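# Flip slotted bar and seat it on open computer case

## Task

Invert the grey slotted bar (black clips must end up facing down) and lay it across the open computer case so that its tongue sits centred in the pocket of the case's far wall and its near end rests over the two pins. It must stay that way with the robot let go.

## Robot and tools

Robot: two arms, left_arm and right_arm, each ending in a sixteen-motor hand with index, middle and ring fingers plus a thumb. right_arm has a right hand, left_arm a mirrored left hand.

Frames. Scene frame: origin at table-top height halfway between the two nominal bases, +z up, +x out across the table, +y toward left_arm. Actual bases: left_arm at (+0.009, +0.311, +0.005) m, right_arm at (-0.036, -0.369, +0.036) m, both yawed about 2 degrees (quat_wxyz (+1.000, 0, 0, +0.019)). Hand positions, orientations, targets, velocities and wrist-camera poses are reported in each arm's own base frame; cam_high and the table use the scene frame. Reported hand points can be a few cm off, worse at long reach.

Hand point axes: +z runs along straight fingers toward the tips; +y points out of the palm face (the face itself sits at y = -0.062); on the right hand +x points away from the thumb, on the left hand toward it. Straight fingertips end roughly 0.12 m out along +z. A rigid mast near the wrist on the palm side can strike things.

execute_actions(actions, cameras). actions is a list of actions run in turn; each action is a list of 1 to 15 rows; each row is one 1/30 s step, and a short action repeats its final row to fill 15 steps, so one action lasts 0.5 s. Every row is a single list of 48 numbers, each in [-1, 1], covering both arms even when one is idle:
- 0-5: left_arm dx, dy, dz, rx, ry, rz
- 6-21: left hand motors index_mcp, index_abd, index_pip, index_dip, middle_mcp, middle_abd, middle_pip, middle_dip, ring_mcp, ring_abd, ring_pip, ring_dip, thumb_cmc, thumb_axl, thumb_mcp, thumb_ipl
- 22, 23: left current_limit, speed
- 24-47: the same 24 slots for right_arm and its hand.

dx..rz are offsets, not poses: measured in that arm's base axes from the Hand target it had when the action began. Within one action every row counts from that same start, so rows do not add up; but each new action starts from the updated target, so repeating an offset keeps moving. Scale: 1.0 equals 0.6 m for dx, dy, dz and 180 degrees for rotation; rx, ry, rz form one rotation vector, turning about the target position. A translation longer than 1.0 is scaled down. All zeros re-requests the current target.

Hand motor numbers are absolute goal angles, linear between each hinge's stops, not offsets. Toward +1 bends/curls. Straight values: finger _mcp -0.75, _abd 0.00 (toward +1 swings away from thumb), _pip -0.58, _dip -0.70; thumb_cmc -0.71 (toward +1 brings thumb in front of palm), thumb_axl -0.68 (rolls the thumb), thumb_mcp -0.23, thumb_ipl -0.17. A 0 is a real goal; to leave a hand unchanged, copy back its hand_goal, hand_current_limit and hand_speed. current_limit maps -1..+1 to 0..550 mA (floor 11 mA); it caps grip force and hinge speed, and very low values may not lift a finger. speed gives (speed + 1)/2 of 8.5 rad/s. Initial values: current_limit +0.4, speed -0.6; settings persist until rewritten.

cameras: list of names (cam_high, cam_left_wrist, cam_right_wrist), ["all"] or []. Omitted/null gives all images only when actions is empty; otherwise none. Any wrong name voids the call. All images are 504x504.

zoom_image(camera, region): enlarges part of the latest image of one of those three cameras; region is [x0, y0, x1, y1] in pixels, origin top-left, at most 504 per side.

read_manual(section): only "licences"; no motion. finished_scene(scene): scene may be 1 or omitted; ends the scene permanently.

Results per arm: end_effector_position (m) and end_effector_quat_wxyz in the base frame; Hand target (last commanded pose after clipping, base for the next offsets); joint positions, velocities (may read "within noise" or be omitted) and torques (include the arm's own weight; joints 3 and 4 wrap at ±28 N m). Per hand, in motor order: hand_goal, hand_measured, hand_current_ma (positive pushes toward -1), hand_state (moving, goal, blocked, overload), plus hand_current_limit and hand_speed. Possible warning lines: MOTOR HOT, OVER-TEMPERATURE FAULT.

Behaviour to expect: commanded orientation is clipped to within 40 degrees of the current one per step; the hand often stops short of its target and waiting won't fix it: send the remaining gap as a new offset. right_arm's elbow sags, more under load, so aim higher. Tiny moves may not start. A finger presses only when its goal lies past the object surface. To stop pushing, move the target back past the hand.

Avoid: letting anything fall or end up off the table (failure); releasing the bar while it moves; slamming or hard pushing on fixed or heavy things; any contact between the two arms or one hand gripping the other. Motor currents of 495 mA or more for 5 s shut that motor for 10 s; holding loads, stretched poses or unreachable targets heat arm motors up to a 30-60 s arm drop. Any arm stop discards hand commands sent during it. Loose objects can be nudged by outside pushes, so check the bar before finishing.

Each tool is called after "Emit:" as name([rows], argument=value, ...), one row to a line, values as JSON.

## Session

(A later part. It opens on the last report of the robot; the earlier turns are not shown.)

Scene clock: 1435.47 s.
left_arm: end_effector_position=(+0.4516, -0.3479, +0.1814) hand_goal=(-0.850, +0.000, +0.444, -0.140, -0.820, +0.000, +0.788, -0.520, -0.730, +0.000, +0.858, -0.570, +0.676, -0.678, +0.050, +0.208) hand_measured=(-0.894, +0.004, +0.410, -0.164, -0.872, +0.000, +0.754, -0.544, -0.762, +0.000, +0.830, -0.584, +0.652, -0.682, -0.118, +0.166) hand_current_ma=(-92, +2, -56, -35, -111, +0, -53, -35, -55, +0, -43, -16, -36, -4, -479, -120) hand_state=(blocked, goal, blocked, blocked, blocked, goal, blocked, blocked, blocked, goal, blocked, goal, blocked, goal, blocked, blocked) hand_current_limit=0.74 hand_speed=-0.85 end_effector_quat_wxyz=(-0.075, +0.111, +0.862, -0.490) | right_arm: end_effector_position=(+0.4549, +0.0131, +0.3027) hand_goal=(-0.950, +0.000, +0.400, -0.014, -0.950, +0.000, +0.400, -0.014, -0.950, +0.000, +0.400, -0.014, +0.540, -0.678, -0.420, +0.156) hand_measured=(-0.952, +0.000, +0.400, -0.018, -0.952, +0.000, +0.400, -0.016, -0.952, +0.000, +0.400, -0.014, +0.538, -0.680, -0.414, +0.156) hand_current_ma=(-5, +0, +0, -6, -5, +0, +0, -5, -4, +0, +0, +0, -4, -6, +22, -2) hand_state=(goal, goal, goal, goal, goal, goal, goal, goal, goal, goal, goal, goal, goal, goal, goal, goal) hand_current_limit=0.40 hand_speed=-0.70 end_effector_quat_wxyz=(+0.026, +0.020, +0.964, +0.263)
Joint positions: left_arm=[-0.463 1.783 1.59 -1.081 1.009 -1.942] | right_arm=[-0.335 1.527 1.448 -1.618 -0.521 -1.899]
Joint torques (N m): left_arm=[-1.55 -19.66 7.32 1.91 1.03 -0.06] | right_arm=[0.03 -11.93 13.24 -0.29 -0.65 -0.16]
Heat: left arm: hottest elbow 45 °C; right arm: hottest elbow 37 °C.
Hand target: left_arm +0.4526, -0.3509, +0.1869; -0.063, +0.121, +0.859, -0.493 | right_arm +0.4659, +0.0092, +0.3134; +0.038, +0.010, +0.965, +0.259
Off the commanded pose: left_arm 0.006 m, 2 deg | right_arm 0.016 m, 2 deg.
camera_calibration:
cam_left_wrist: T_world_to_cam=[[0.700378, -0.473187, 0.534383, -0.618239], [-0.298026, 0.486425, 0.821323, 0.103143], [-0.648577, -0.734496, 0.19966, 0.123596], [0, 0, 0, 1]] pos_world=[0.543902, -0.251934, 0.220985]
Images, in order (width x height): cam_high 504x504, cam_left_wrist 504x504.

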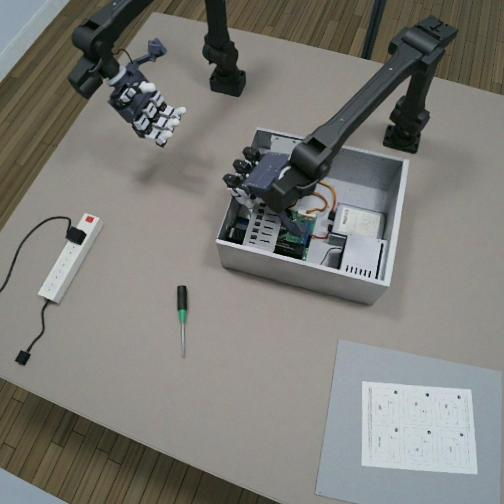

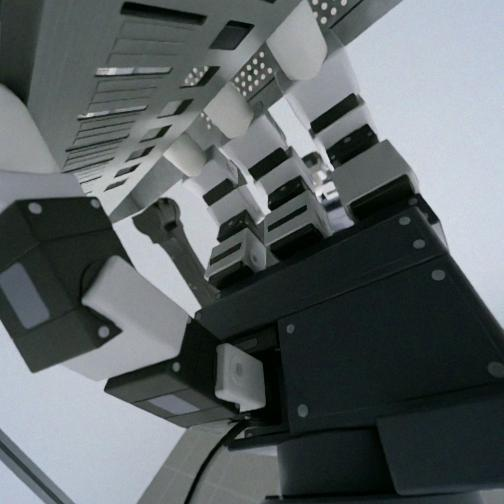

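Emit:
execute_actions([
  [[-0.008,0.022,0.006,0,0,-0.014,-0.85,0,0.445,-0.14,-0.82,0,0.789,-0.52,-0.73,0,0.859,-0.57,0.676,-0.678,0.05,0.208,0.74,-0.85,0,0,0,0,0,0,-0.95,0,0.40,-0.014,-0.95,0,0.40,-0.014,-0.95,0,0.40,-0.014,0.54,-0.678,-0.42,0.157,0.4,-0.7]],
], cameras=["cam_high"])

Emit:
zoom_image(camera="cam_high", region=[232, 196, 292, 256])

Emit:
zoom_image(camera="cam_high", region=[240, 110, 320, 180])

Scene clock: 1443.73 s.
left_arm: end_effector_position=(+0.4427, -0.3423, +0.1809) hand_goal=(-0.850, +0.000, +0.444, -0.140, -0.820, +0.000, +0.788, -0.520, -0.730, +0.000, +0.858, -0.570, +0.676, -0.678, +0.050, +0.208) hand_measured=(-0.896, +0.004, +0.410, -0.164, -0.870, +0.000, +0.754, -0.544, -0.762, +0.000, +0.830, -0.584, +0.652, -0.682, -0.118, +0.166) hand_current_ma=(-95, +2, -56, -34, -109, +0, -56, -35, -55, +0, -43, -16, -36, -4, -479, -120) hand_state=(blocked, goal, blocked, blocked, blocked, goal, blocked, blocked, blocked, goal, blocked, goal, blocked, goal, blocked, blocked) hand_current_limit=0.74 hand_speed=-0.85 end_effector_quat_wxyz=(-0.086, +0.131, +0.859, -0.487) | right_arm: end_effector_position=(+0.4549, +0.0131, +0.3027) hand_goal=(-0.950, +0.000, +0.400, -0.014, -0.950, +0.000, +0.400, -0.014, -0.950, +0.000, +0.400, -0.014, +0.540, -0.678, -0.420, +0.156) hand_measured=(-0.952, +0.000, +0.400, -0.018, -0.952, +0.000, +0.400, -0.016, -0.952, +0.000, +0.400, -0.014, +0.538, -0.680, -0.414, +0.156) hand_current_ma=(-5, +0, +0, -6, -5, +0, +0, -5, -4, +0, +0, +0, -4, -6, +22, -2) hand_state=(goal, goal, goal, goal, goal, goal, goal, goal, goal, goal, goal, goal, goal, goal, goal, goal) hand_current_limit=0.40 hand_speed=-0.70 end_effector_quat_wxyz=(+0.026, +0.020, +0.964, +0.263)
Joint positions: left_arm=[-0.462 1.781 1.59 -1.155 1.02 -1.856] | right_arm=[-0.335 1.527 1.448 -1.618 -0.521 -1.899]
Joint torques (N m): left_arm=[-0.44 -19.43 8.2 0.38 1.25 0.13] | right_arm=[0.03 -11.93 13.24 -0.28 -0.64 -0.16]
Heat: left arm: hottest elbow 45 °C; right arm: hottest elbow 37 °C.
Hand target: left_arm +0.4477, -0.3377, +0.1906; -0.074, +0.140, +0.856, -0.491 | right_arm +0.4659, +0.0092, +0.3134; +0.038, +0.010, +0.965, +0.259
Off the commanded pose: left_arm 0.012 m, 2 deg | right_arm 0.016 m, 2 deg.
Images, in order (width x height): cam_high 504x504.

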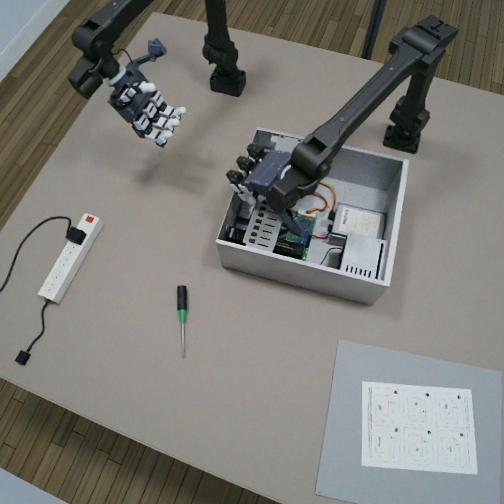

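Scaled by 8.400 from the camera's 504x504 image, which has a finer 720x720 frame.

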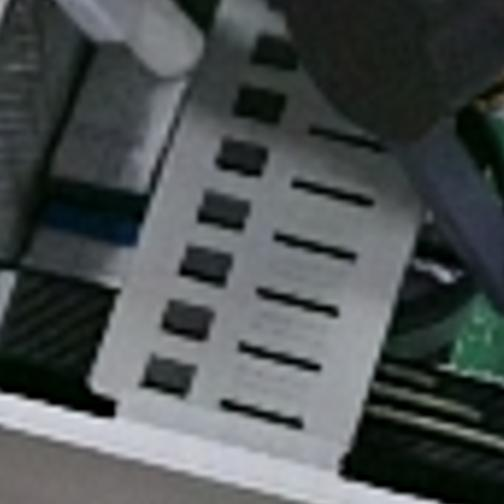

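Scaled by 6.300 from the camera's 504x504 image, which has a finer 720x720 frame.

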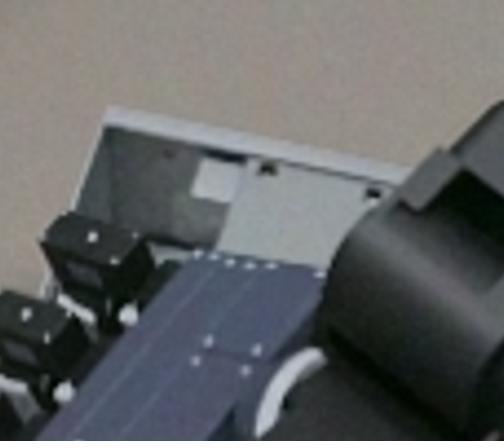

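Emit:
execute_actions([
  [[0,-0.003,-0.025,0,-0.012,0.006,-0.85,0,0.445,-0.14,-0.82,0,0.789,-0.52,-0.73,0,0.859,-0.57,0.676,-0.678,0.05,0.208,0.74,-0.85,0,0,0,0,0,0,-0.95,0,0.40,-0.014,-0.95,0,0.40,-0.014,-0.95,0,0.40,-0.014,0.54,-0.678,-0.42,0.157,0.4,-0.7]],
], cameras=["cam_high"])

Emit:
zoom_image(camera="cam_high", region=[232, 196, 292, 256])

Emit:
zoom_image(camera="cam_high", region=[260, 120, 320, 170])

Scene clock: 1450.20 s.
left_arm: end_effector_position=(+0.4434, -0.3414, +0.1804) hand_goal=(-0.850, +0.000, +0.444, -0.140, -0.820, +0.000, +0.788, -0.520, -0.730, +0.000, +0.858, -0.570, +0.676, -0.678, +0.050, +0.208) hand_measured=(-0.902, +0.004, +0.410, -0.146, -0.868, +0.000, +0.752, -0.544, -0.762, +0.000, +0.830, -0.584, +0.652, -0.682, -0.118, +0.166) hand_current_ma=(-111, +2, -56, -4, -101, +0, -63, -35, -55, +0, -43, -16, -36, -3, -478, -120) hand_state=(blocked, goal, blocked, goal, blocked, goal, blocked, blocked, blocked, goal, blocked, goal, blocked, goal, blocked, blocked) hand_current_limit=0.74 hand_speed=-0.85 end_effector_quat_wxyz=(-0.063, +0.139, +0.858, -0.491) | right_arm: end_effector_position=(+0.4549, +0.0131, +0.3027) hand_goal=(-0.950, +0.000, +0.400, -0.014, -0.950, +0.000, +0.400, -0.014, -0.950, +0.000, +0.400, -0.014, +0.540, -0.678, -0.420, +0.156) hand_measured=(-0.952, +0.000, +0.400, -0.018, -0.952, +0.000, +0.400, -0.016, -0.952, +0.000, +0.400, -0.014, +0.538, -0.680, -0.414, +0.156) hand_current_ma=(-5, +0, +0, -6, -5, +0, +0, -5, -4, +0, +0, +0, -4, -6, +22, -2) hand_state=(goal, goal, goal, goal, goal, goal, goal, goal, goal, goal, goal, goal, goal, goal, goal, goal) hand_current_limit=0.40 hand_speed=-0.70 end_effector_quat_wxyz=(+0.026, +0.020, +0.964, +0.263)
Joint positions: left_arm=[-0.462 1.748 1.543 -1.08 1.01 -1.871] | right_arm=[-0.335 1.527 1.448 -1.618 -0.521 -1.899]
Joint torques (N m): left_arm=[-0.91 -17.96 6.91 1.99 0.74 -0.05] | right_arm=[0.03 -11.87 13.24 -0.28 -0.65 -0.16]
Heat: left arm: hottest elbow 45 °C; right arm: hottest elbow 37 °C.
Hand target: left_arm +0.4478, -0.3395, +0.1756; -0.053, +0.141, +0.859, -0.489 | right_arm +0.4659, +0.0092, +0.3134; +0.038, +0.010, +0.965, +0.259
Off the commanded pose: left_arm 0.007 m, 1 deg | right_arm 0.016 m, 2 deg.
Images, in order (width x height): cam_high 504x504.

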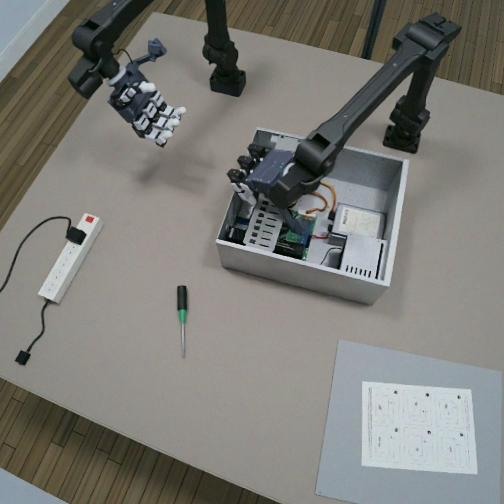

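Scaled by 8.400 from the camera's 504x504 image, which has a finer 720x720 frame.

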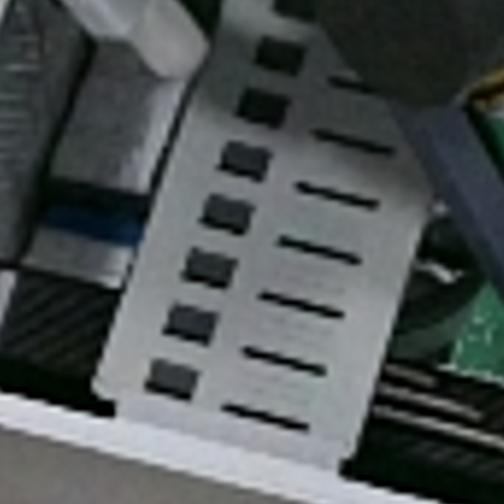

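Scaled by 8.400 from the camera's 504x504 image, which has a finer 720x720 frame.

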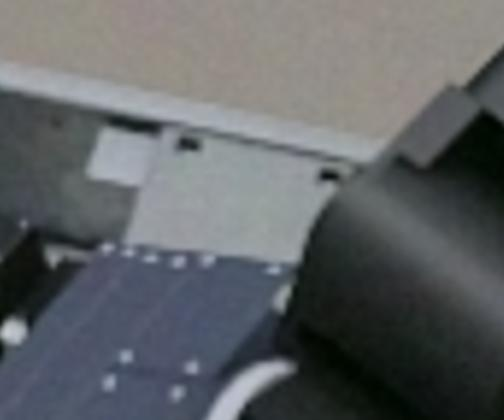

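Emit:
execute_actions([
  [[0.0,-0.003,-0.02,0,0.004,0.003,-0.85,0,0.445,-0.14,-0.82,0,0.789,-0.52,-0.73,0,0.859,-0.57,0.676,-0.678,0.05,0.208,0.74,-0.85,0,0,0,0,0,0,-0.95,0,0.40,-0.014,-0.95,0,0.40,-0.014,-0.95,0,0.40,-0.014,0.54,-0.678,-0.42,0.157,0.4,-0.7]],
], cameras=["cam_high"])

Emit:
zoom_image(camera="cam_high", region=[232, 196, 292, 256])

Emit:
zoom_image(camera="cam_high", region=[260, 120, 320, 170])

Scene clock: 1459.47 s.
left_arm: end_effector_position=(+0.4449, -0.3429, +0.1794) hand_goal=(-0.850, +0.000, +0.444, -0.140, -0.820, +0.000, +0.788, -0.520, -0.730, +0.000, +0.858, -0.570, +0.676, -0.678, +0.050, +0.208) hand_measured=(-0.902, +0.004, +0.410, -0.144, -0.868, +0.000, +0.752, -0.544, -0.762, +0.000, +0.828, -0.584, +0.652, -0.680, -0.118, +0.166) hand_current_ma=(-111, +2, -55, -2, -101, +0, -63, -35, -55, +0, -45, -16, -35, -1, -478, -120) hand_state=(blocked, goal, blocked, goal, blocked, goal, blocked, blocked, blocked, goal, blocked, goal, blocked, goal, blocked, blocked) hand_current_limit=0.74 hand_speed=-0.85 end_effector_quat_wxyz=(-0.056, +0.135, +0.857, -0.494) | right_arm: end_effector_position=(+0.4549, +0.0131, +0.3027) hand_goal=(-0.950, +0.000, +0.400, -0.014, -0.950, +0.000, +0.400, -0.014, -0.950, +0.000, +0.400, -0.014, +0.540, -0.678, -0.420, +0.156) hand_measured=(-0.952, +0.000, +0.400, -0.018, -0.952, +0.000, +0.400, -0.016, -0.952, +0.000, +0.400, -0.014, +0.538, -0.680, -0.414, +0.156) hand_current_ma=(-5, +0, +0, -6, -5, +0, +0, -5, -4, +0, +0, +0, -4, -6, +22, -2) hand_state=(goal, goal, goal, goal, goal, goal, goal, goal, goal, goal, goal, goal, goal, goal, goal, goal) hand_current_limit=0.40 hand_speed=-0.70 end_effector_quat_wxyz=(+0.026, +0.020, +0.964, +0.263)
Joint positions: left_arm=[-0.462 1.742 1.53 -1.043 1.01 -1.896] | right_arm=[-0.335 1.527 1.448 -1.618 -0.521 -1.899]
Joint torques (N m): left_arm=[-1.03 -16.62 6.37 2.09 0.81 -0.02] | right_arm=[0.03 -11.87 13.24 -0.29 -0.65 -0.16]
Heat: left arm: hottest elbow 43 °C; right arm: hottest elbow 37 °C.
Hand target: left_arm +0.4478, -0.3413, +0.1636; -0.056, +0.134, +0.859, -0.490 | right_arm +0.4659, +0.0092, +0.3134; +0.038, +0.010, +0.965, +0.259
Off the commanded pose: left_arm 0.016 m, 0 deg | right_arm 0.016 m, 2 deg.
Images, in order (width x height): cam_high 504x504.

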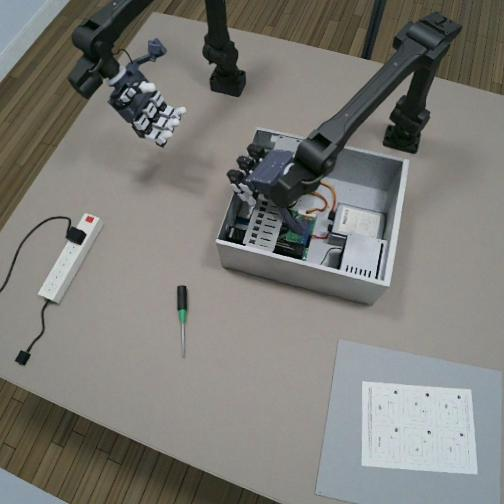

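Scaled by 8.400 from the camera's 504x504 image, which has a finer 720x720 frame.

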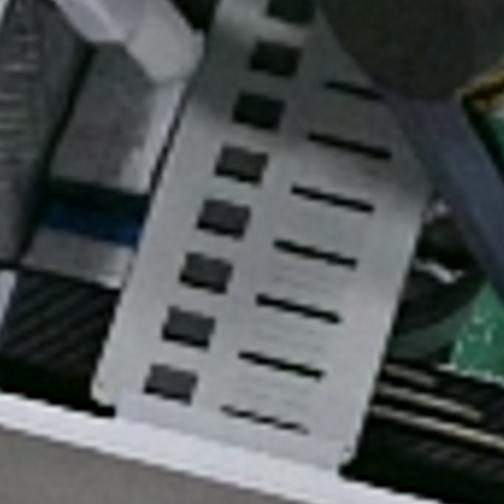

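Scaled by 8.400 from the camera's 504x504 image, which has a finer 720x720 frame.

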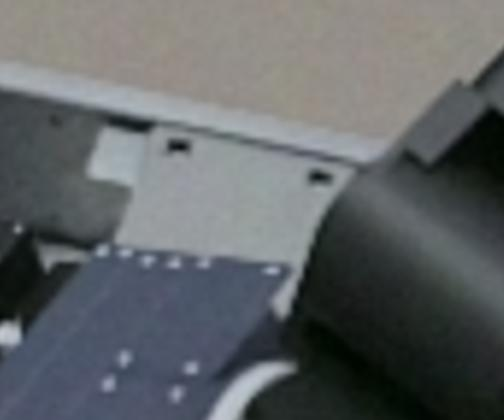

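Emit:
execute_actions([
  [[0.0,0.0,-0.015,0,0.006,0.0,-0.85,0,0.445,-0.14,-0.82,0,0.789,-0.52,-0.73,0,0.859,-0.57,0.676,-0.678,0.05,0.208,0.74,-0.85,0,0,0,0,0,0,-0.95,0,0.40,-0.014,-0.95,0,0.40,-0.014,-0.95,0,0.40,-0.014,0.54,-0.678,-0.42,0.157,0.4,-0.7]],
], cameras=["cam_high","cam_left_wrist"])

Emit:
zoom_image(camera="cam_high", region=[232, 126, 322, 256])

Emit:
zoom_image(camera="cam_high", region=[260, 120, 320, 170])

Scene clock: 1468.47 s.
left_arm: end_effector_position=(+0.4443, -0.3437, +0.1793) hand_goal=(-0.850, +0.000, +0.444, -0.140, -0.820, +0.000, +0.788, -0.520, -0.730, +0.000, +0.858, -0.570, +0.676, -0.678, +0.050, +0.208) hand_measured=(-0.902, +0.004, +0.410, -0.144, -0.868, +0.000, +0.752, -0.544, -0.762, +0.000, +0.828, -0.584, +0.652, -0.680, -0.118, +0.166) hand_current_ma=(-111, +2, -55, -2, -101, +0, -63, -35, -55, +0, -45, -16, -35, -1, -478, -120) hand_state=(blocked, goal, blocked, goal, blocked, goal, blocked, blocked, blocked, goal, blocked, goal, blocked, goal, blocked, blocked) hand_current_limit=0.74 hand_speed=-0.85 end_effector_quat_wxyz=(-0.057, +0.135, +0.855, -0.497) | right_arm: end_effector_position=(+0.4549, +0.0131, +0.3027) hand_goal=(-0.950, +0.000, +0.400, -0.014, -0.950, +0.000, +0.400, -0.014, -0.950, +0.000, +0.400, -0.014, +0.540, -0.678, -0.420, +0.156) hand_measured=(-0.952, +0.000, +0.400, -0.018, -0.952, +0.000, +0.400, -0.016, -0.952, +0.000, +0.400, -0.014, +0.538, -0.680, -0.414, +0.156) hand_current_ma=(-5, +0, +0, -6, -5, +0, +0, -5, -4, +0, +0, +0, -4, -6, +22, -2) hand_state=(goal, goal, goal, goal, goal, goal, goal, goal, goal, goal, goal, goal, goal, goal, goal, goal) hand_current_limit=0.40 hand_speed=-0.70 end_effector_quat_wxyz=(+0.026, +0.020, +0.964, +0.263)
Joint positions: left_arm=[-0.462 1.742 1.527 -1.04 1.017 -1.896] | right_arm=[-0.335 1.527 1.448 -1.618 -0.521 -1.899]
Joint torques (N m): left_arm=[-0.85 -15.44 6.19 2.15 0.91 -0.02] | right_arm=[0.03 -11.93 13.24 -0.29 -0.65 -0.16]
Heat: left arm: hottest elbow 43 °C; right arm: hottest elbow 37 °C.
Hand target: left_arm +0.4478, -0.3413, +0.1546; -0.064, +0.130, +0.859, -0.492 | right_arm +0.4659, +0.0092, +0.3134; +0.038, +0.010, +0.965, +0.259
Off the commanded pose: left_arm 0.025 m, 1 deg | right_arm 0.016 m, 2 deg.
camera_calibration:
cam_left_wrist: T_world_to_cam=[[0.659477, -0.4756, 0.582146, -0.601235], [-0.327629, 0.515145, 0.792013, 0.128943], [-0.676571, -0.713043, 0.183906, 0.144955], [0, 0, 0, 1]] pos_world=[0.536819, -0.249013, 0.221224]
Images, in order (width x height): cam_high 504x504, cam_left_wrist 504x504.

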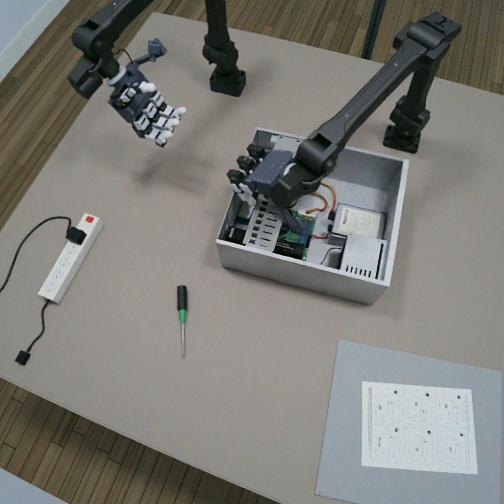

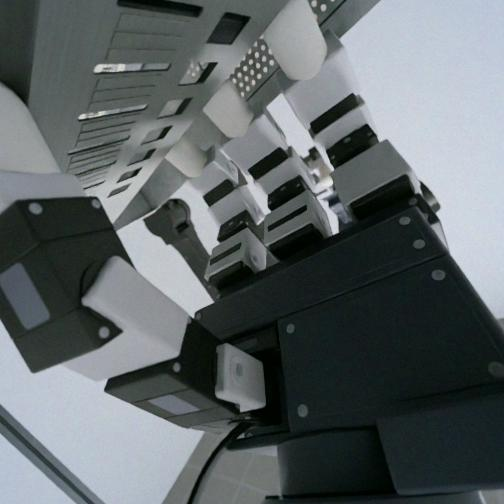

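Scaled by 3.877 from the camera's 504x504 image, which has a finer 720x720 frame.

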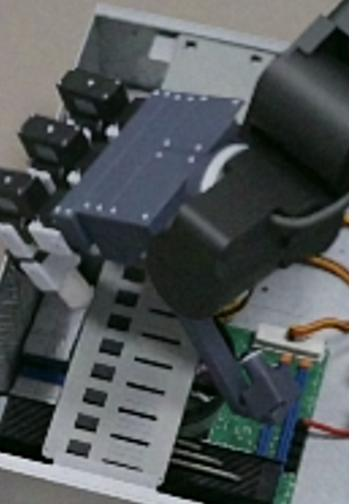

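Scaled by 8.400 from the camera's 504x504 image, which has a finer 720x720 frame.

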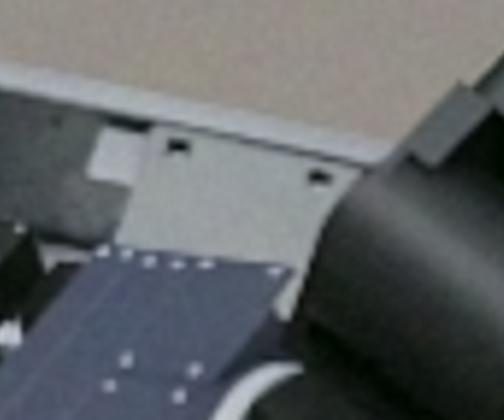

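Emit:
zoom_image(camera="cam_left_wrist", region=[60, 0, 460, 300])

Scaled by 1.260 from the camera's 504x504 image, which has a finer 720x720 frame.

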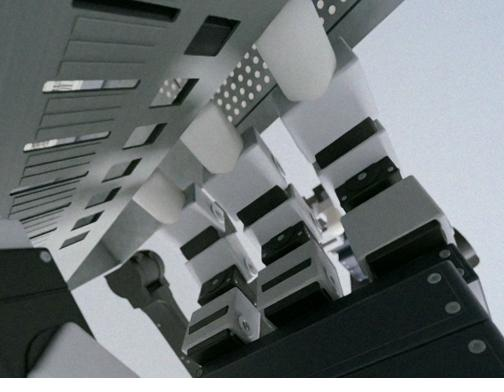

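Emit:
zoom_image(camera="cam_high", region=[222, 150, 272, 220])

Scaled by 7.200 from the camera's 504x504 image, which has a finer 720x720 frame.

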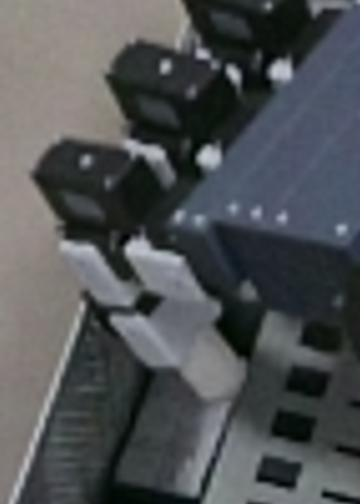

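Emit:
execute_actions([
  [[0.0,0.0,0.032,0,-0.006,0.0,-0.86,0,0.445,-0.14,-0.83,0,0.789,-0.52,-0.90,0,0.859,-0.65,0.676,-0.678,0.05,0.208,0.74,-0.85,0,0,0,0,0,0,-0.95,0,0.40,-0.014,-0.95,0,0.40,-0.014,-0.95,0,0.40,-0.014,0.54,-0.678,-0.42,0.157,0.4,-0.7]],
  [[0.0,0.0,0.0,0,0,0.0,-0.86,0,0.445,-0.14,-0.83,0,0.789,-0.52,-1.0,0,0.95,-0.60,0.676,-0.678,0.05,0.208,0.74,-0.8,0,0,0,0,0,0,-0.95,0,0.40,-0.014,-0.95,0,0.40,-0.014,-0.95,0,0.40,-0.014,0.54,-0.678,-0.42,0.157,0.4,-0.7]],
  [[0.0,0.0,0.0,0,0,0.0,-0.86,0,0.445,-0.14,-0.83,0,0.789,-0.52,-1.0,0,1.0,-0.20,0.676,-0.678,0.05,0.208,0.74,-0.8,0,0,0,0,0,0,-0.95,0,0.40,-0.014,-0.95,0,0.40,-0.014,-0.95,0,0.40,-0.014,0.54,-0.678,-0.42,0.157,0.4,-0.7]],
  [[0.0,0.0,0.0,0,0,0.0,-0.86,0,0.445,-0.14,-0.83,0,0.789,-0.52,-1.0,0,1.0,0.5,0.676,-0.678,0.05,0.208,0.74,-0.7,0,0,0,0,0,0,-0.95,0,0.40,-0.014,-0.95,0,0.40,-0.014,-0.95,0,0.40,-0.014,0.54,-0.678,-0.42,0.157,0.4,-0.7]],
], cameras=["cam_high","cam_left_wrist"])

Emit:
zoom_image(camera="cam_high", region=[222, 120, 322, 256])

Scene clock: 1491.53 s.
left_arm: end_effector_position=(+0.4445, -0.3432, +0.1799) hand_goal=(-0.860, +0.000, +0.444, -0.140, -0.830, +0.000, +0.788, -0.520, -1.000, +0.000, +1.000, +0.500, +0.676, -0.678, +0.050, +0.208) hand_measured=(-0.902, +0.004, +0.410, -0.148, -0.868, +0.000, +0.748, -0.544, -0.984, +0.000, +0.996, +0.496, +0.654, -0.680, -0.118, +0.166) hand_current_ma=(-82, +2, -55, -7, -72, +0, -73, -35, +21, +0, -3, -2, -31, -1, -479, -120) hand_state=(blocked, goal, blocked, goal, blocked, goal, blocked, blocked, goal, goal, goal, goal, blocked, goal, blocked, blocked) hand_current_limit=0.74 hand_speed=-0.70 end_effector_quat_wxyz=(-0.056, +0.135, +0.856, -0.495) | right_arm: end_effector_position=(+0.4549, +0.0131, +0.3027) hand_goal=(-0.950, +0.000, +0.400, -0.014, -0.950, +0.000, +0.400, -0.014, -0.950, +0.000, +0.400, -0.014, +0.540, -0.678, -0.420, +0.156) hand_measured=(-0.952, +0.000, +0.400, -0.018, -0.952, +0.000, +0.400, -0.016, -0.952, +0.000, +0.400, -0.014, +0.538, -0.680, -0.414, +0.156) hand_current_ma=(-5, +0, +0, -6, -5, +0, +0, -5, -4, +0, +0, +0, -4, -6, +22, -2) hand_state=(goal, goal, goal, goal, goal, goal, goal, goal, goal, goal, goal, goal, goal, goal, goal, goal) hand_current_limit=0.40 hand_speed=-0.70 end_effector_quat_wxyz=(+0.026, +0.020, +0.964, +0.263)
Joint positions: left_arm=[-0.462 1.74 1.527 -1.04 1.013 -1.897] | right_arm=[-0.335 1.527 1.448 -1.618 -0.521 -1.899]
Joint torques (N m): left_arm=[-0.97 -16.91 7.88 1.06 0.72 -0.02] | right_arm=[0.03 -11.93 13.24 -0.28 -0.64 -0.16]
Heat: left arm: hottest elbow 41 °C; right arm: hottest elbow 37 °C.
Hand target: left_arm +0.4478, -0.3414, +0.1738; -0.056, +0.134, +0.859, -0.491 | right_arm +0.4659, +0.0092, +0.3134; +0.038, +0.010, +0.965, +0.259
Off the commanded pose: left_arm 0.007 m, 1 deg | right_arm 0.016 m, 2 deg.
camera_calibration:
cam_left_wrist: T_world_to_cam=[[0.65868, -0.476011, 0.582713, -0.601324], [-0.330653, 0.512539, 0.792447, 0.128613], [-0.675877, -0.714645, 0.180204, 0.145166], [0, 0, 0, 1]] pos_world=[0.53672, -0.248414, 0.22232]
Images, in order (width x height): cam_high 504x504, cam_left_wrist 504x504.

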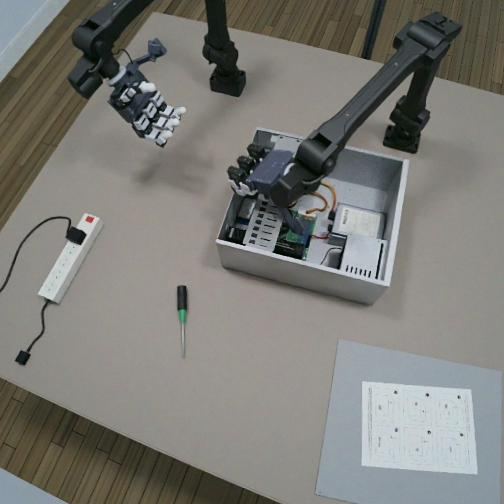

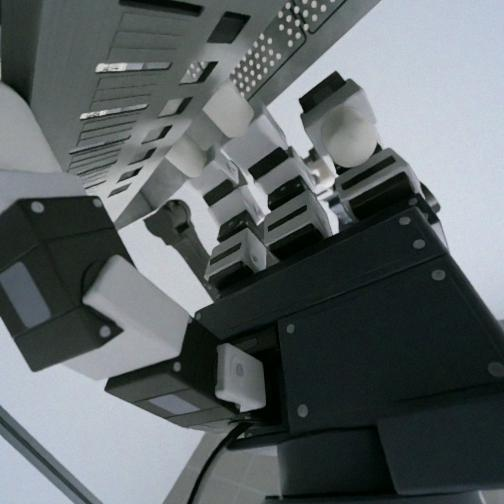

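Scaled by 3.706 from the camera's 504x504 image, which has a finer 720x720 frame.

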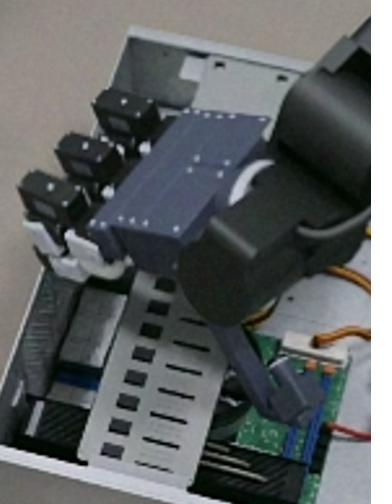

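Emit:
execute_actions([
  [[0.0,0.0,-0.022,0,0.002,0.0,-0.86,0,0.445,-0.14,-0.83,0,0.789,-0.52,-1.0,0,1.0,0.5,0.676,-0.678,0.05,0.208,0.74,-0.8,0,0,0,0,0,0,-0.95,0,0.40,-0.014,-0.95,0,0.40,-0.014,-0.95,0,0.40,-0.014,0.54,-0.678,-0.42,0.157,0.4,-0.7]],
], cameras=["cam_high","cam_left_wrist"])

Emit:
zoom_image(camera="cam_high", region=[260, 120, 320, 170])

Emit:
zoom_image(camera="cam_left_wrist", region=[100, 0, 400, 260])

Scene clock: 1494.57 s.
left_arm: end_effector_position=(+0.4446, -0.3432, +0.1799) hand_goal=(-0.860, +0.000, +0.444, -0.140, -0.830, +0.000, +0.788, -0.520, -1.000, +0.000, +1.000, +0.500, +0.676, -0.678, +0.050, +0.208) hand_measured=(-0.902, +0.004, +0.410, -0.148, -0.868, +0.000, +0.748, -0.544, -0.984, +0.000, +0.996, +0.496, +0.654, -0.680, -0.118, +0.166) hand_current_ma=(-82, +2, -55, -7, -72, +0, -73, -35, +21, +0, -3, -2, -31, -1, -478, -120) hand_state=(blocked, goal, blocked, goal, blocked, goal, blocked, blocked, goal, goal, goal, goal, blocked, goal, blocked, blocked) hand_current_limit=0.74 hand_speed=-0.80 end_effector_quat_wxyz=(-0.056, +0.135, +0.856, -0.495) | right_arm: end_effector_position=(+0.4549, +0.0131, +0.3027) hand_goal=(-0.950, +0.000, +0.400, -0.014, -0.950, +0.000, +0.400, -0.014, -0.950, +0.000, +0.400, -0.014, +0.540, -0.678, -0.420, +0.156) hand_measured=(-0.952, +0.000, +0.400, -0.018, -0.952, +0.000, +0.400, -0.016, -0.952, +0.000, +0.400, -0.014, +0.538, -0.680, -0.414, +0.156) hand_current_ma=(-5, +0, +0, -6, -5, +0, +0, -5, -4, +0, +0, +0, -4, -6, +22, -2) hand_state=(goal, goal, goal, goal, goal, goal, goal, goal, goal, goal, goal, goal, goal, goal, goal, goal) hand_current_limit=0.40 hand_speed=-0.70 end_effector_quat_wxyz=(+0.026, +0.020, +0.964, +0.263)
Joint positions: left_arm=[-0.462 1.74 1.527 -1.04 1.013 -1.897] | right_arm=[-0.335 1.527 1.448 -1.618 -0.521 -1.899]
Joint torques (N m): left_arm=[-0.97 -16.09 6.39 2.07 0.83 -0.01] | right_arm=[0.03 -11.87 13.24 -0.28 -0.64 -0.16]
Heat: left arm: hottest elbow 41 °C; right arm: hottest elbow 37 °C.
Hand target: left_arm +0.4478, -0.3414, +0.1606; -0.059, +0.133, +0.859, -0.491 | right_arm +0.4659, +0.0092, +0.3134; +0.038, +0.010, +0.965, +0.259
Off the commanded pose: left_arm 0.020 m, 1 deg | right_arm 0.016 m, 2 deg.
camera_calibration:
cam_left_wrist: T_world_to_cam=[[0.658427, -0.475927, 0.583068, -0.601359], [-0.330919, 0.512736, 0.792208, 0.128943], [-0.675993, -0.714559, 0.180106, 0.145268], [0, 0, 0, 1]] pos_world=[0.53682, -0.248514, 0.22232]
Images, in order (width x height): cam_high 504x504, cam_left_wrist 504x504.

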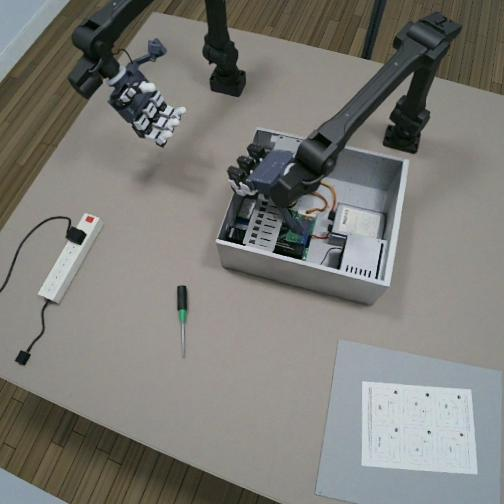

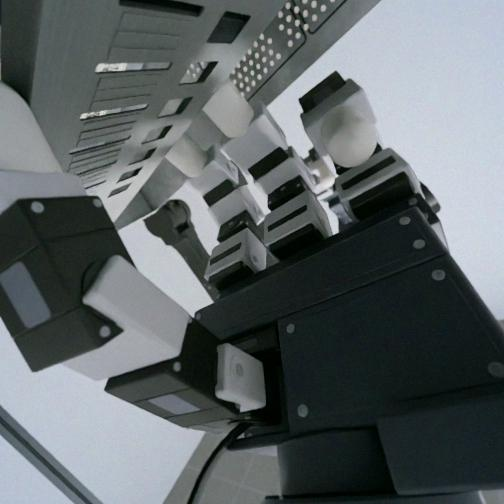

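Scaled by 8.400 from the camera's 504x504 image, which has a finer 720x720 frame.

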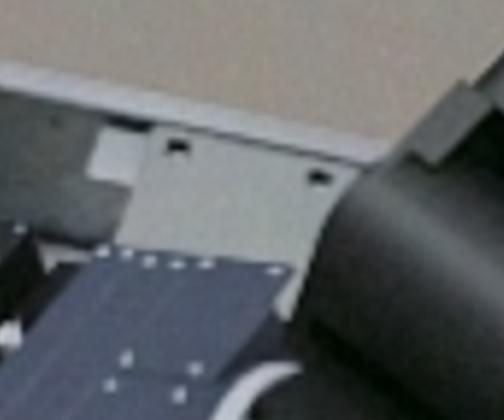

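Scaled by 1.680 from the camera's 504x504 image, which has a finer 720x720 frame.

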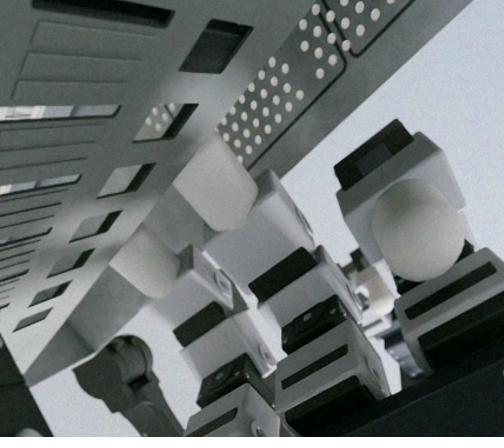

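Emit:
execute_actions([
  [[0.008,0.0,0.045,0,0.004,0.0,-0.86,0,0.445,-0.14,-0.83,0,0.789,-0.52,-1.0,0,1.0,0.5,0.676,-0.678,0.05,0.208,0.74,-0.8,0,0,0,0,0,0,-0.95,0,0.40,-0.014,-0.95,0,0.40,-0.014,-0.95,0,0.40,-0.014,0.54,-0.678,-0.42,0.157,0.4,-0.7]],
], cameras=["cam_high"])

Emit:
zoom_image(camera="cam_high", region=[260, 120, 320, 170])

Emit:
zoom_image(camera="cam_high", region=[232, 196, 292, 256])

Scene clock: 1502.87 s.
left_arm: end_effector_position=(+0.4377, -0.3396, +0.1805) hand_goal=(-0.860, +0.000, +0.444, -0.140, -0.830, +0.000, +0.788, -0.520, -1.000, +0.000, +1.000, +0.500, +0.676, -0.678, +0.050, +0.208) hand_measured=(-0.898, +0.004, +0.410, -0.160, -0.872, +0.000, +0.748, -0.544, -0.984, +0.000, +0.996, +0.496, +0.662, -0.680, -0.118, +0.166) hand_current_ma=(-74, +2, -55, -24, -82, +0, -73, -35, +21, +0, -3, -2, -15, -1, -478, -120) hand_state=(blocked, goal, blocked, goal, blocked, goal, blocked, blocked, goal, goal, goal, goal, goal, goal, blocked, blocked) hand_current_limit=0.74 hand_speed=-0.80 end_effector_quat_wxyz=(-0.071, +0.128, +0.859, -0.490) | right_arm: end_effector_position=(+0.4549, +0.0131, +0.3027) hand_goal=(-0.950, +0.000, +0.400, -0.014, -0.950, +0.000, +0.400, -0.014, -0.950, +0.000, +0.400, -0.014, +0.540, -0.678, -0.420, +0.156) hand_measured=(-0.952, +0.000, +0.400, -0.018, -0.952, +0.000, +0.400, -0.016, -0.952, +0.000, +0.400, -0.014, +0.538, -0.680, -0.414, +0.156) hand_current_ma=(-5, +0, +0, -6, -5, +0, +0, -5, -4, +0, +0, +0, -4, -6, +22, -2) hand_state=(goal, goal, goal, goal, goal, goal, goal, goal, goal, goal, goal, goal, goal, goal, goal, goal) hand_current_limit=0.40 hand_speed=-0.70 end_effector_quat_wxyz=(+0.026, +0.020, +0.964, +0.263)
Joint positions: left_arm=[-0.462 1.741 1.533 -1.084 1.013 -1.892] | right_arm=[-0.335 1.527 1.448 -1.618 -0.521 -1.899]
Joint torques (N m): left_arm=[-0.62 -15.91 11.1 0.34 1.11 -0.04] | right_arm=[0.03 -11.87 13.24 -0.28 -0.65 -0.16]
Heat: left arm: hottest elbow 41 °C; right arm: hottest elbow 37 °C.
Hand target: left_arm +0.4525, -0.3414, +0.1875; -0.064, +0.130, +0.859, -0.492 | right_arm +0.4659, +0.0092, +0.3134; +0.038, +0.010, +0.965, +0.259
Off the commanded pose: left_arm 0.017 m, 1 deg | right_arm 0.016 m, 2 deg.
Images, in order (width x height): cam_high 504x504.

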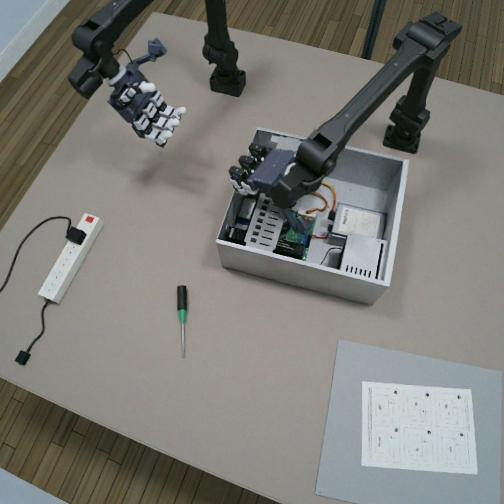

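Scaled by 8.400 from the camera's 504x504 image, which has a finer 720x720 frame.

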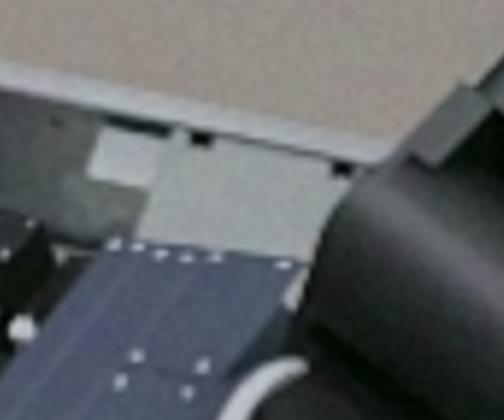

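Scaled by 8.400 from the camera's 504x504 image, which has a finer 720x720 frame.

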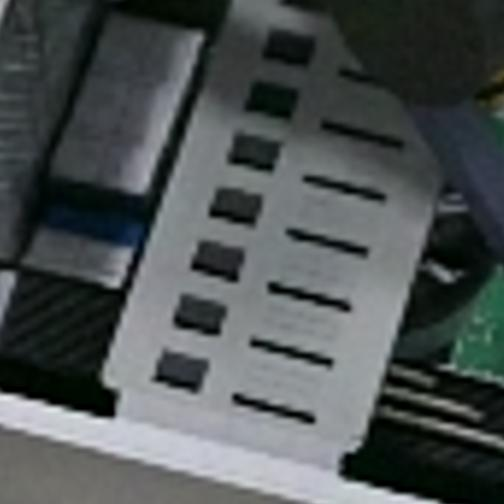

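Emit:
zoom_image(camera="cam_high", region=[268, 124, 308, 154])

Scaled by 12.600 from the camera's 504x504 image, which has a finer 720x720 frame.

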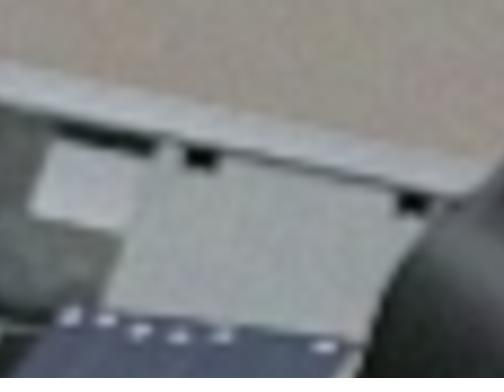

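Emit:
execute_actions([
  [[0.016,0.0,0.016,0,0.0,0.0,-0.86,0,0.445,-0.14,-0.83,0,0.789,-0.52,-1.0,0,1.0,0.5,0.676,-0.678,0.05,0.208,0.74,-0.8,0,0,0,0,0,0,-0.95,0,0.40,-0.014,-0.95,0,0.40,-0.014,-0.95,0,0.40,-0.014,0.54,-0.678,-0.42,0.157,0.4,-0.7]],
], cameras=["cam_high"])

Emit:
zoom_image(camera="cam_high", region=[268, 124, 308, 154])

Emit:
zoom_image(camera="cam_high", region=[232, 196, 292, 256])

Scene clock: 1523.33 s.
left_arm: end_effector_position=(+0.4433, -0.3389, +0.1815) hand_goal=(-0.860, +0.000, +0.444, -0.140, -0.830, +0.000, +0.788, -0.520, -1.000, +0.000, +1.000, +0.500, +0.676, -0.678, +0.050, +0.208) hand_measured=(-0.896, +0.004, +0.410, -0.162, -0.872, +0.000, +0.748, -0.544, -0.984, +0.000, +0.996, +0.496, +0.662, -0.680, -0.118, +0.166) hand_current_ma=(-66, +2, -55, -31, -82, +0, -73, -33, +21, +0, -3, -2, -15, -1, -479, -120) hand_state=(blocked, goal, blocked, blocked, blocked, goal, blocked, blocked, goal, goal, goal, goal, goal, goal, blocked, blocked) hand_current_limit=0.74 hand_speed=-0.80 end_effector_quat_wxyz=(-0.080, +0.124, +0.861, -0.486) | right_arm: end_effector_position=(+0.4549, +0.0131, +0.3027) hand_goal=(-0.950, +0.000, +0.400, -0.014, -0.950, +0.000, +0.400, -0.014, -0.950, +0.000, +0.400, -0.014, +0.540, -0.678, -0.420, +0.156) hand_measured=(-0.952, +0.000, +0.400, -0.018, -0.952, +0.000, +0.400, -0.016, -0.952, +0.000, +0.400, -0.014, +0.538, -0.680, -0.414, +0.156) hand_current_ma=(-5, +0, +0, -6, -5, +0, +0, -5, -4, +0, +0, +0, -4, -6, +22, -2) hand_state=(goal, goal, goal, goal, goal, goal, goal, goal, goal, goal, goal, goal, goal, goal, goal, goal) hand_current_limit=0.40 hand_speed=-0.70 end_effector_quat_wxyz=(+0.026, +0.020, +0.964, +0.263)
Joint positions: left_arm=[-0.457 1.769 1.575 -1.132 1.012 -1.879] | right_arm=[-0.335 1.527 1.448 -1.618 -0.521 -1.899]
Joint torques (N m): left_arm=[-0.32 -17.08 11.86 0.4 1.19 -0.05] | right_arm=[0.03 -11.87 13.24 -0.29 -0.65 -0.16]
Heat: left arm: hottest elbow 46 °C; right arm: hottest elbow 37 °C.
Hand target: left_arm +0.4621, -0.3415, +0.1971; -0.064, +0.130, +0.859, -0.492 | right_arm +0.4659, +0.0092, +0.3134; +0.038, +0.010, +0.965, +0.259
Off the commanded pose: left_arm 0.025 m, 2 deg | right_arm 0.016 m, 2 deg.
Images, in order (width x height): cam_high 504x504.

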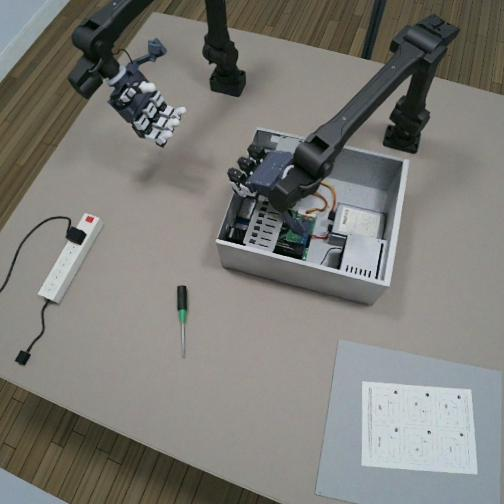

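Scaled by 12.600 from the camera's 504x504 image, which has a finer 720x720 frame.

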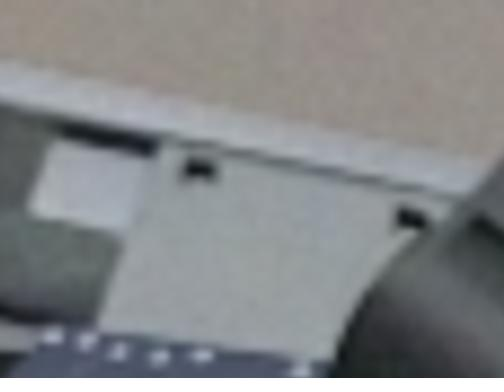

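Scaled by 8.400 from the camera's 504x504 image, which has a finer 720x720 frame.

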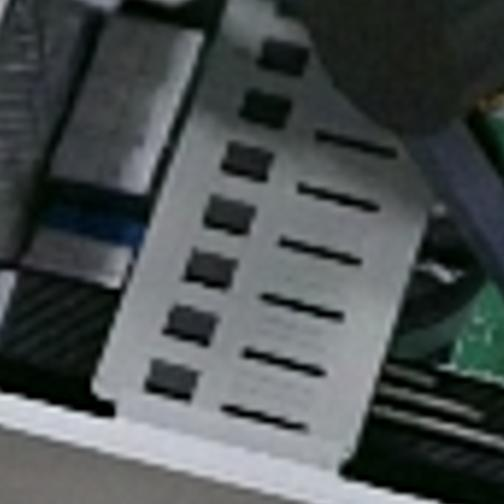

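Emit:
execute_actions(actions=[], cameras=["cam_high"])

Emit:
zoom_image(camera="cam_high", region=[254, 114, 324, 184])

Scene clock: 1533.10 s.
left_arm: end_effector_position=(+0.4433, -0.3389, +0.1815) hand_goal=(-0.860, +0.000, +0.444, -0.140, -0.830, +0.000, +0.788, -0.520, -1.000, +0.000, +1.000, +0.500, +0.676, -0.678, +0.050, +0.208) hand_measured=(-0.896, +0.004, +0.410, -0.162, -0.872, +0.000, +0.748, -0.544, -0.984, +0.000, +0.996, +0.496, +0.662, -0.680, -0.118, +0.166) hand_current_ma=(-66, +2, -55, -31, -82, +0, -73, -33, +21, +0, -3, -2, -15, -1, -479, -120) hand_state=(blocked, goal, blocked, blocked, blocked, goal, blocked, blocked, goal, goal, goal, goal, goal, goal, blocked, blocked) hand_current_limit=0.74 hand_speed=-0.80 end_effector_quat_wxyz=(-0.080, +0.124, +0.861, -0.486) | right_arm: end_effector_position=(+0.4549, +0.0131, +0.3027) hand_goal=(-0.950, +0.000, +0.400, -0.014, -0.950, +0.000, +0.400, -0.014, -0.950, +0.000, +0.400, -0.014, +0.540, -0.678, -0.420, +0.156) hand_measured=(-0.952, +0.000, +0.400, -0.018, -0.952, +0.000, +0.400, -0.016, -0.952, +0.000, +0.400, -0.014, +0.538, -0.680, -0.414, +0.156) hand_current_ma=(-5, +0, +0, -6, -5, +0, +0, -5, -4, +0, +0, +0, -4, -6, +22, -2) hand_state=(goal, goal, goal, goal, goal, goal, goal, goal, goal, goal, goal, goal, goal, goal, goal, goal) hand_current_limit=0.40 hand_speed=-0.70 end_effector_quat_wxyz=(+0.026, +0.020, +0.964, +0.263)
Joint positions: left_arm=[-0.457 1.769 1.575 -1.132 1.012 -1.879] | right_arm=[-0.335 1.527 1.448 -1.618 -0.521 -1.899]
Joint velocities: within noise
Joint torques (N m): left_arm=[-0.44 -17.08 11.86 0.38 1.19 -0.03] | right_arm=[0.03 -11.87 13.23 -0.28 -0.65 -0.16]
Heat: left arm: hottest elbow 45 °C; right arm: hottest elbow 37 °C.
Hand target: left_arm +0.4621, -0.3414, +0.1971; -0.064, +0.130, +0.859, -0.492 | right_arm +0.4659, +0.0092, +0.3134; +0.038, +0.010, +0.965, +0.259
Off the commanded pose: left_arm 0.025 m, 2 deg | right_arm 0.016 m, 2 deg.
Images, in order (width x height): cam_high 504x504.

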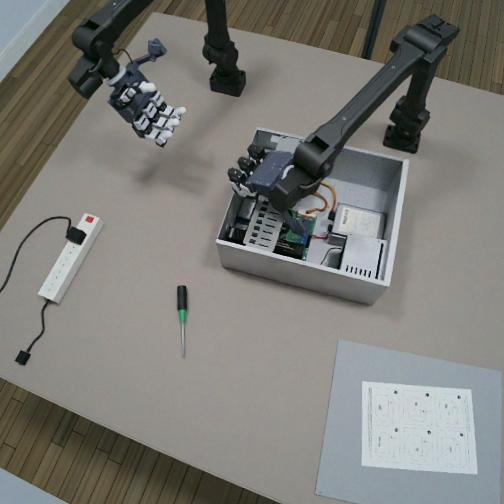

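Scaled by 7.200 from the camera's 504x504 image, which has a finer 720x720 frame.

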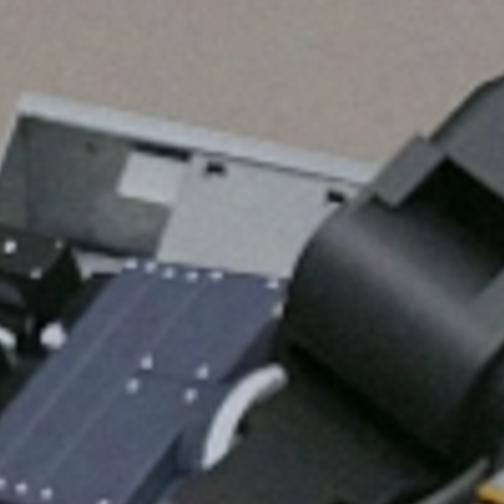

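Emit:
zoom_image(camera="cam_high", region=[266, 124, 310, 152])

Emit:
zoom_image(camera="cam_high", region=[232, 196, 292, 256])

Scaled by 11.455 from the camera's 504x504 image, which has a finer 720x720 frame.

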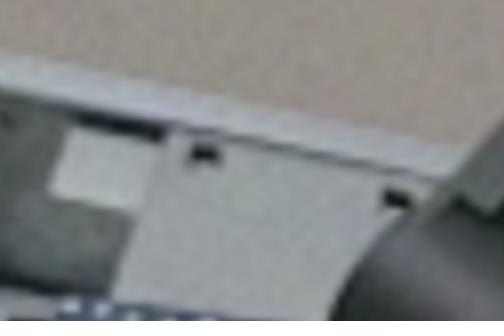

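Scaled by 8.400 from the camera's 504x504 image, which has a finer 720x720 frame.

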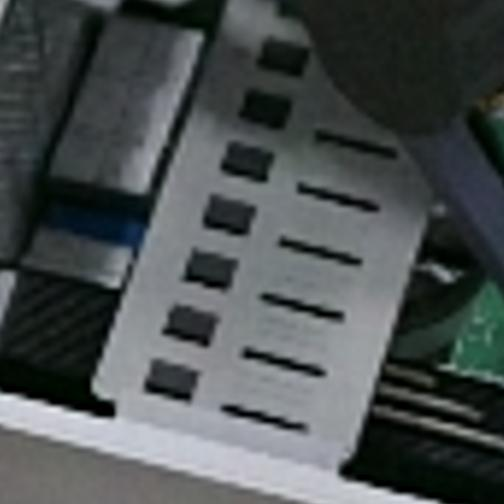

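Emit:
zoom_image(camera="cam_high", region=[215, 130, 315, 230])

Emit:
execute_actions(actions=[], cameras=["cam_left_wrist", "cam_right_wrist"])

Scaled by 5.040 from the camera's 504x504 image, which has a finer 720x720 frame.

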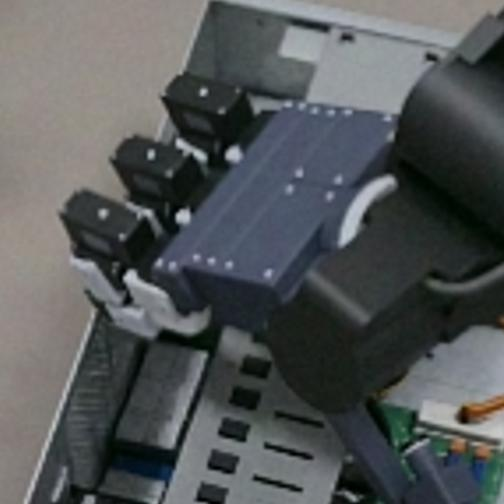

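Scene clock: 1545.57 s.
left_arm: end_effector_position=(+0.4433, -0.3389, +0.1815) hand_goal=(-0.860, +0.000, +0.444, -0.140, -0.830, +0.000, +0.788, -0.520, -1.000, +0.000, +1.000, +0.500, +0.676, -0.678, +0.050, +0.208) hand_measured=(-0.896, +0.004, +0.410, -0.162, -0.872, +0.000, +0.748, -0.544, -0.984, +0.000, +0.996, +0.496, +0.662, -0.680, -0.118, +0.166) hand_current_ma=(-66, +2, -55, -31, -82, +0, -73, -33, +21, +0, -3, -2, -15, -1, -479, -120) hand_state=(blocked, goal, blocked, blocked, blocked, goal, blocked, blocked, goal, goal, goal, goal, goal, goal, blocked, blocked) hand_current_limit=0.74 hand_speed=-0.80 end_effector_quat_wxyz=(-0.080, +0.124, +0.861, -0.486) | right_arm: end_effector_position=(+0.4549, +0.0131, +0.3027) hand_goal=(-0.950, +0.000, +0.400, -0.014, -0.950, +0.000, +0.400, -0.014, -0.950, +0.000, +0.400, -0.014, +0.540, -0.678, -0.420, +0.156) hand_measured=(-0.952, +0.000, +0.400, -0.018, -0.952, +0.000, +0.400, -0.016, -0.952, +0.000, +0.400, -0.014, +0.538, -0.680, -0.414, +0.156) hand_current_ma=(-5, +0, +0, -6, -5, +0, +0, -5, -4, +0, +0, +0, -4, -6, +22, -2) hand_state=(goal, goal, goal, goal, goal, goal, goal, goal, goal, goal, goal, goal, goal, goal, goal, goal) hand_current_limit=0.40 hand_speed=-0.70 end_effector_quat_wxyz=(+0.026, +0.020, +0.964, +0.263)
Joint positions: left_arm=[-0.457 1.769 1.575 -1.132 1.012 -1.879] | right_arm=[-0.335 1.527 1.448 -1.618 -0.521 -1.899]
Joint velocities: within noise
Joint torques (N m): left_arm=[-0.44 -17.08 11.86 0.38 1.19 -0.03] | right_arm=[0.03 -11.93 13.24 -0.29 -0.65 -0.16]
Heat: left arm: hottest elbow 45 °C; right arm: hottest elbow 37 °C.
Hand target: left_arm +0.4621, -0.3414, +0.1971; -0.064, +0.130, +0.859, -0.492 | right_arm +0.4659, +0.0092, +0.3134; +0.038, +0.010, +0.965, +0.259
Off the commanded pose: left_arm 0.025 m, 2 deg | right_arm 0.016 m, 2 deg.
camera_calibration:
cam_left_wrist: T_world_to_cam=[[0.684534, -0.494688, 0.53544, -0.608679], [-0.288095, 0.49113, 0.822066, 0.0933156], [-0.669637, -0.71699, 0.193678, 0.141058], [0, 0, 0, 1]] pos_world=[0.538003, -0.245799, 0.22188]
cam_right_wrist: T_world_to_cam=[[0.803086, 0.508543, 0.310541, -0.428223], [0.389818, -0.842557, 0.371672, -0.324047], [0.45066, -0.17743, -0.874885, 0.185322], [0, 0, 0, 1]] pos_world=[0.386702, -0.0223766, 0.415556]
Images, in order (width x height): cam_left_wrist 504x504, cam_right_wrist 504x504.

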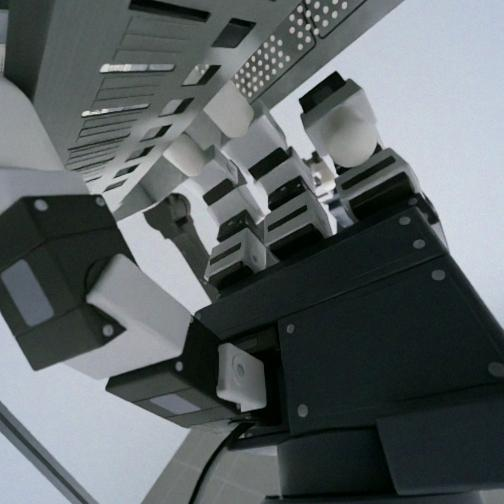

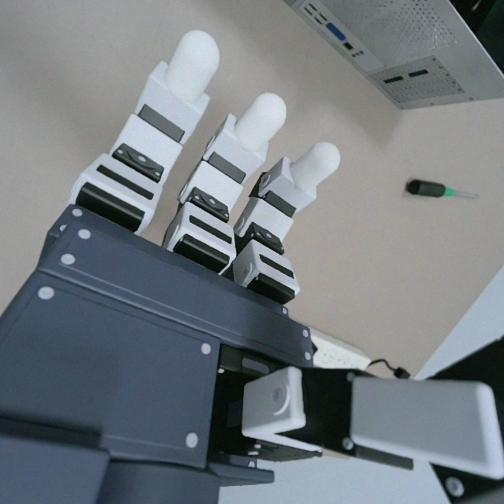

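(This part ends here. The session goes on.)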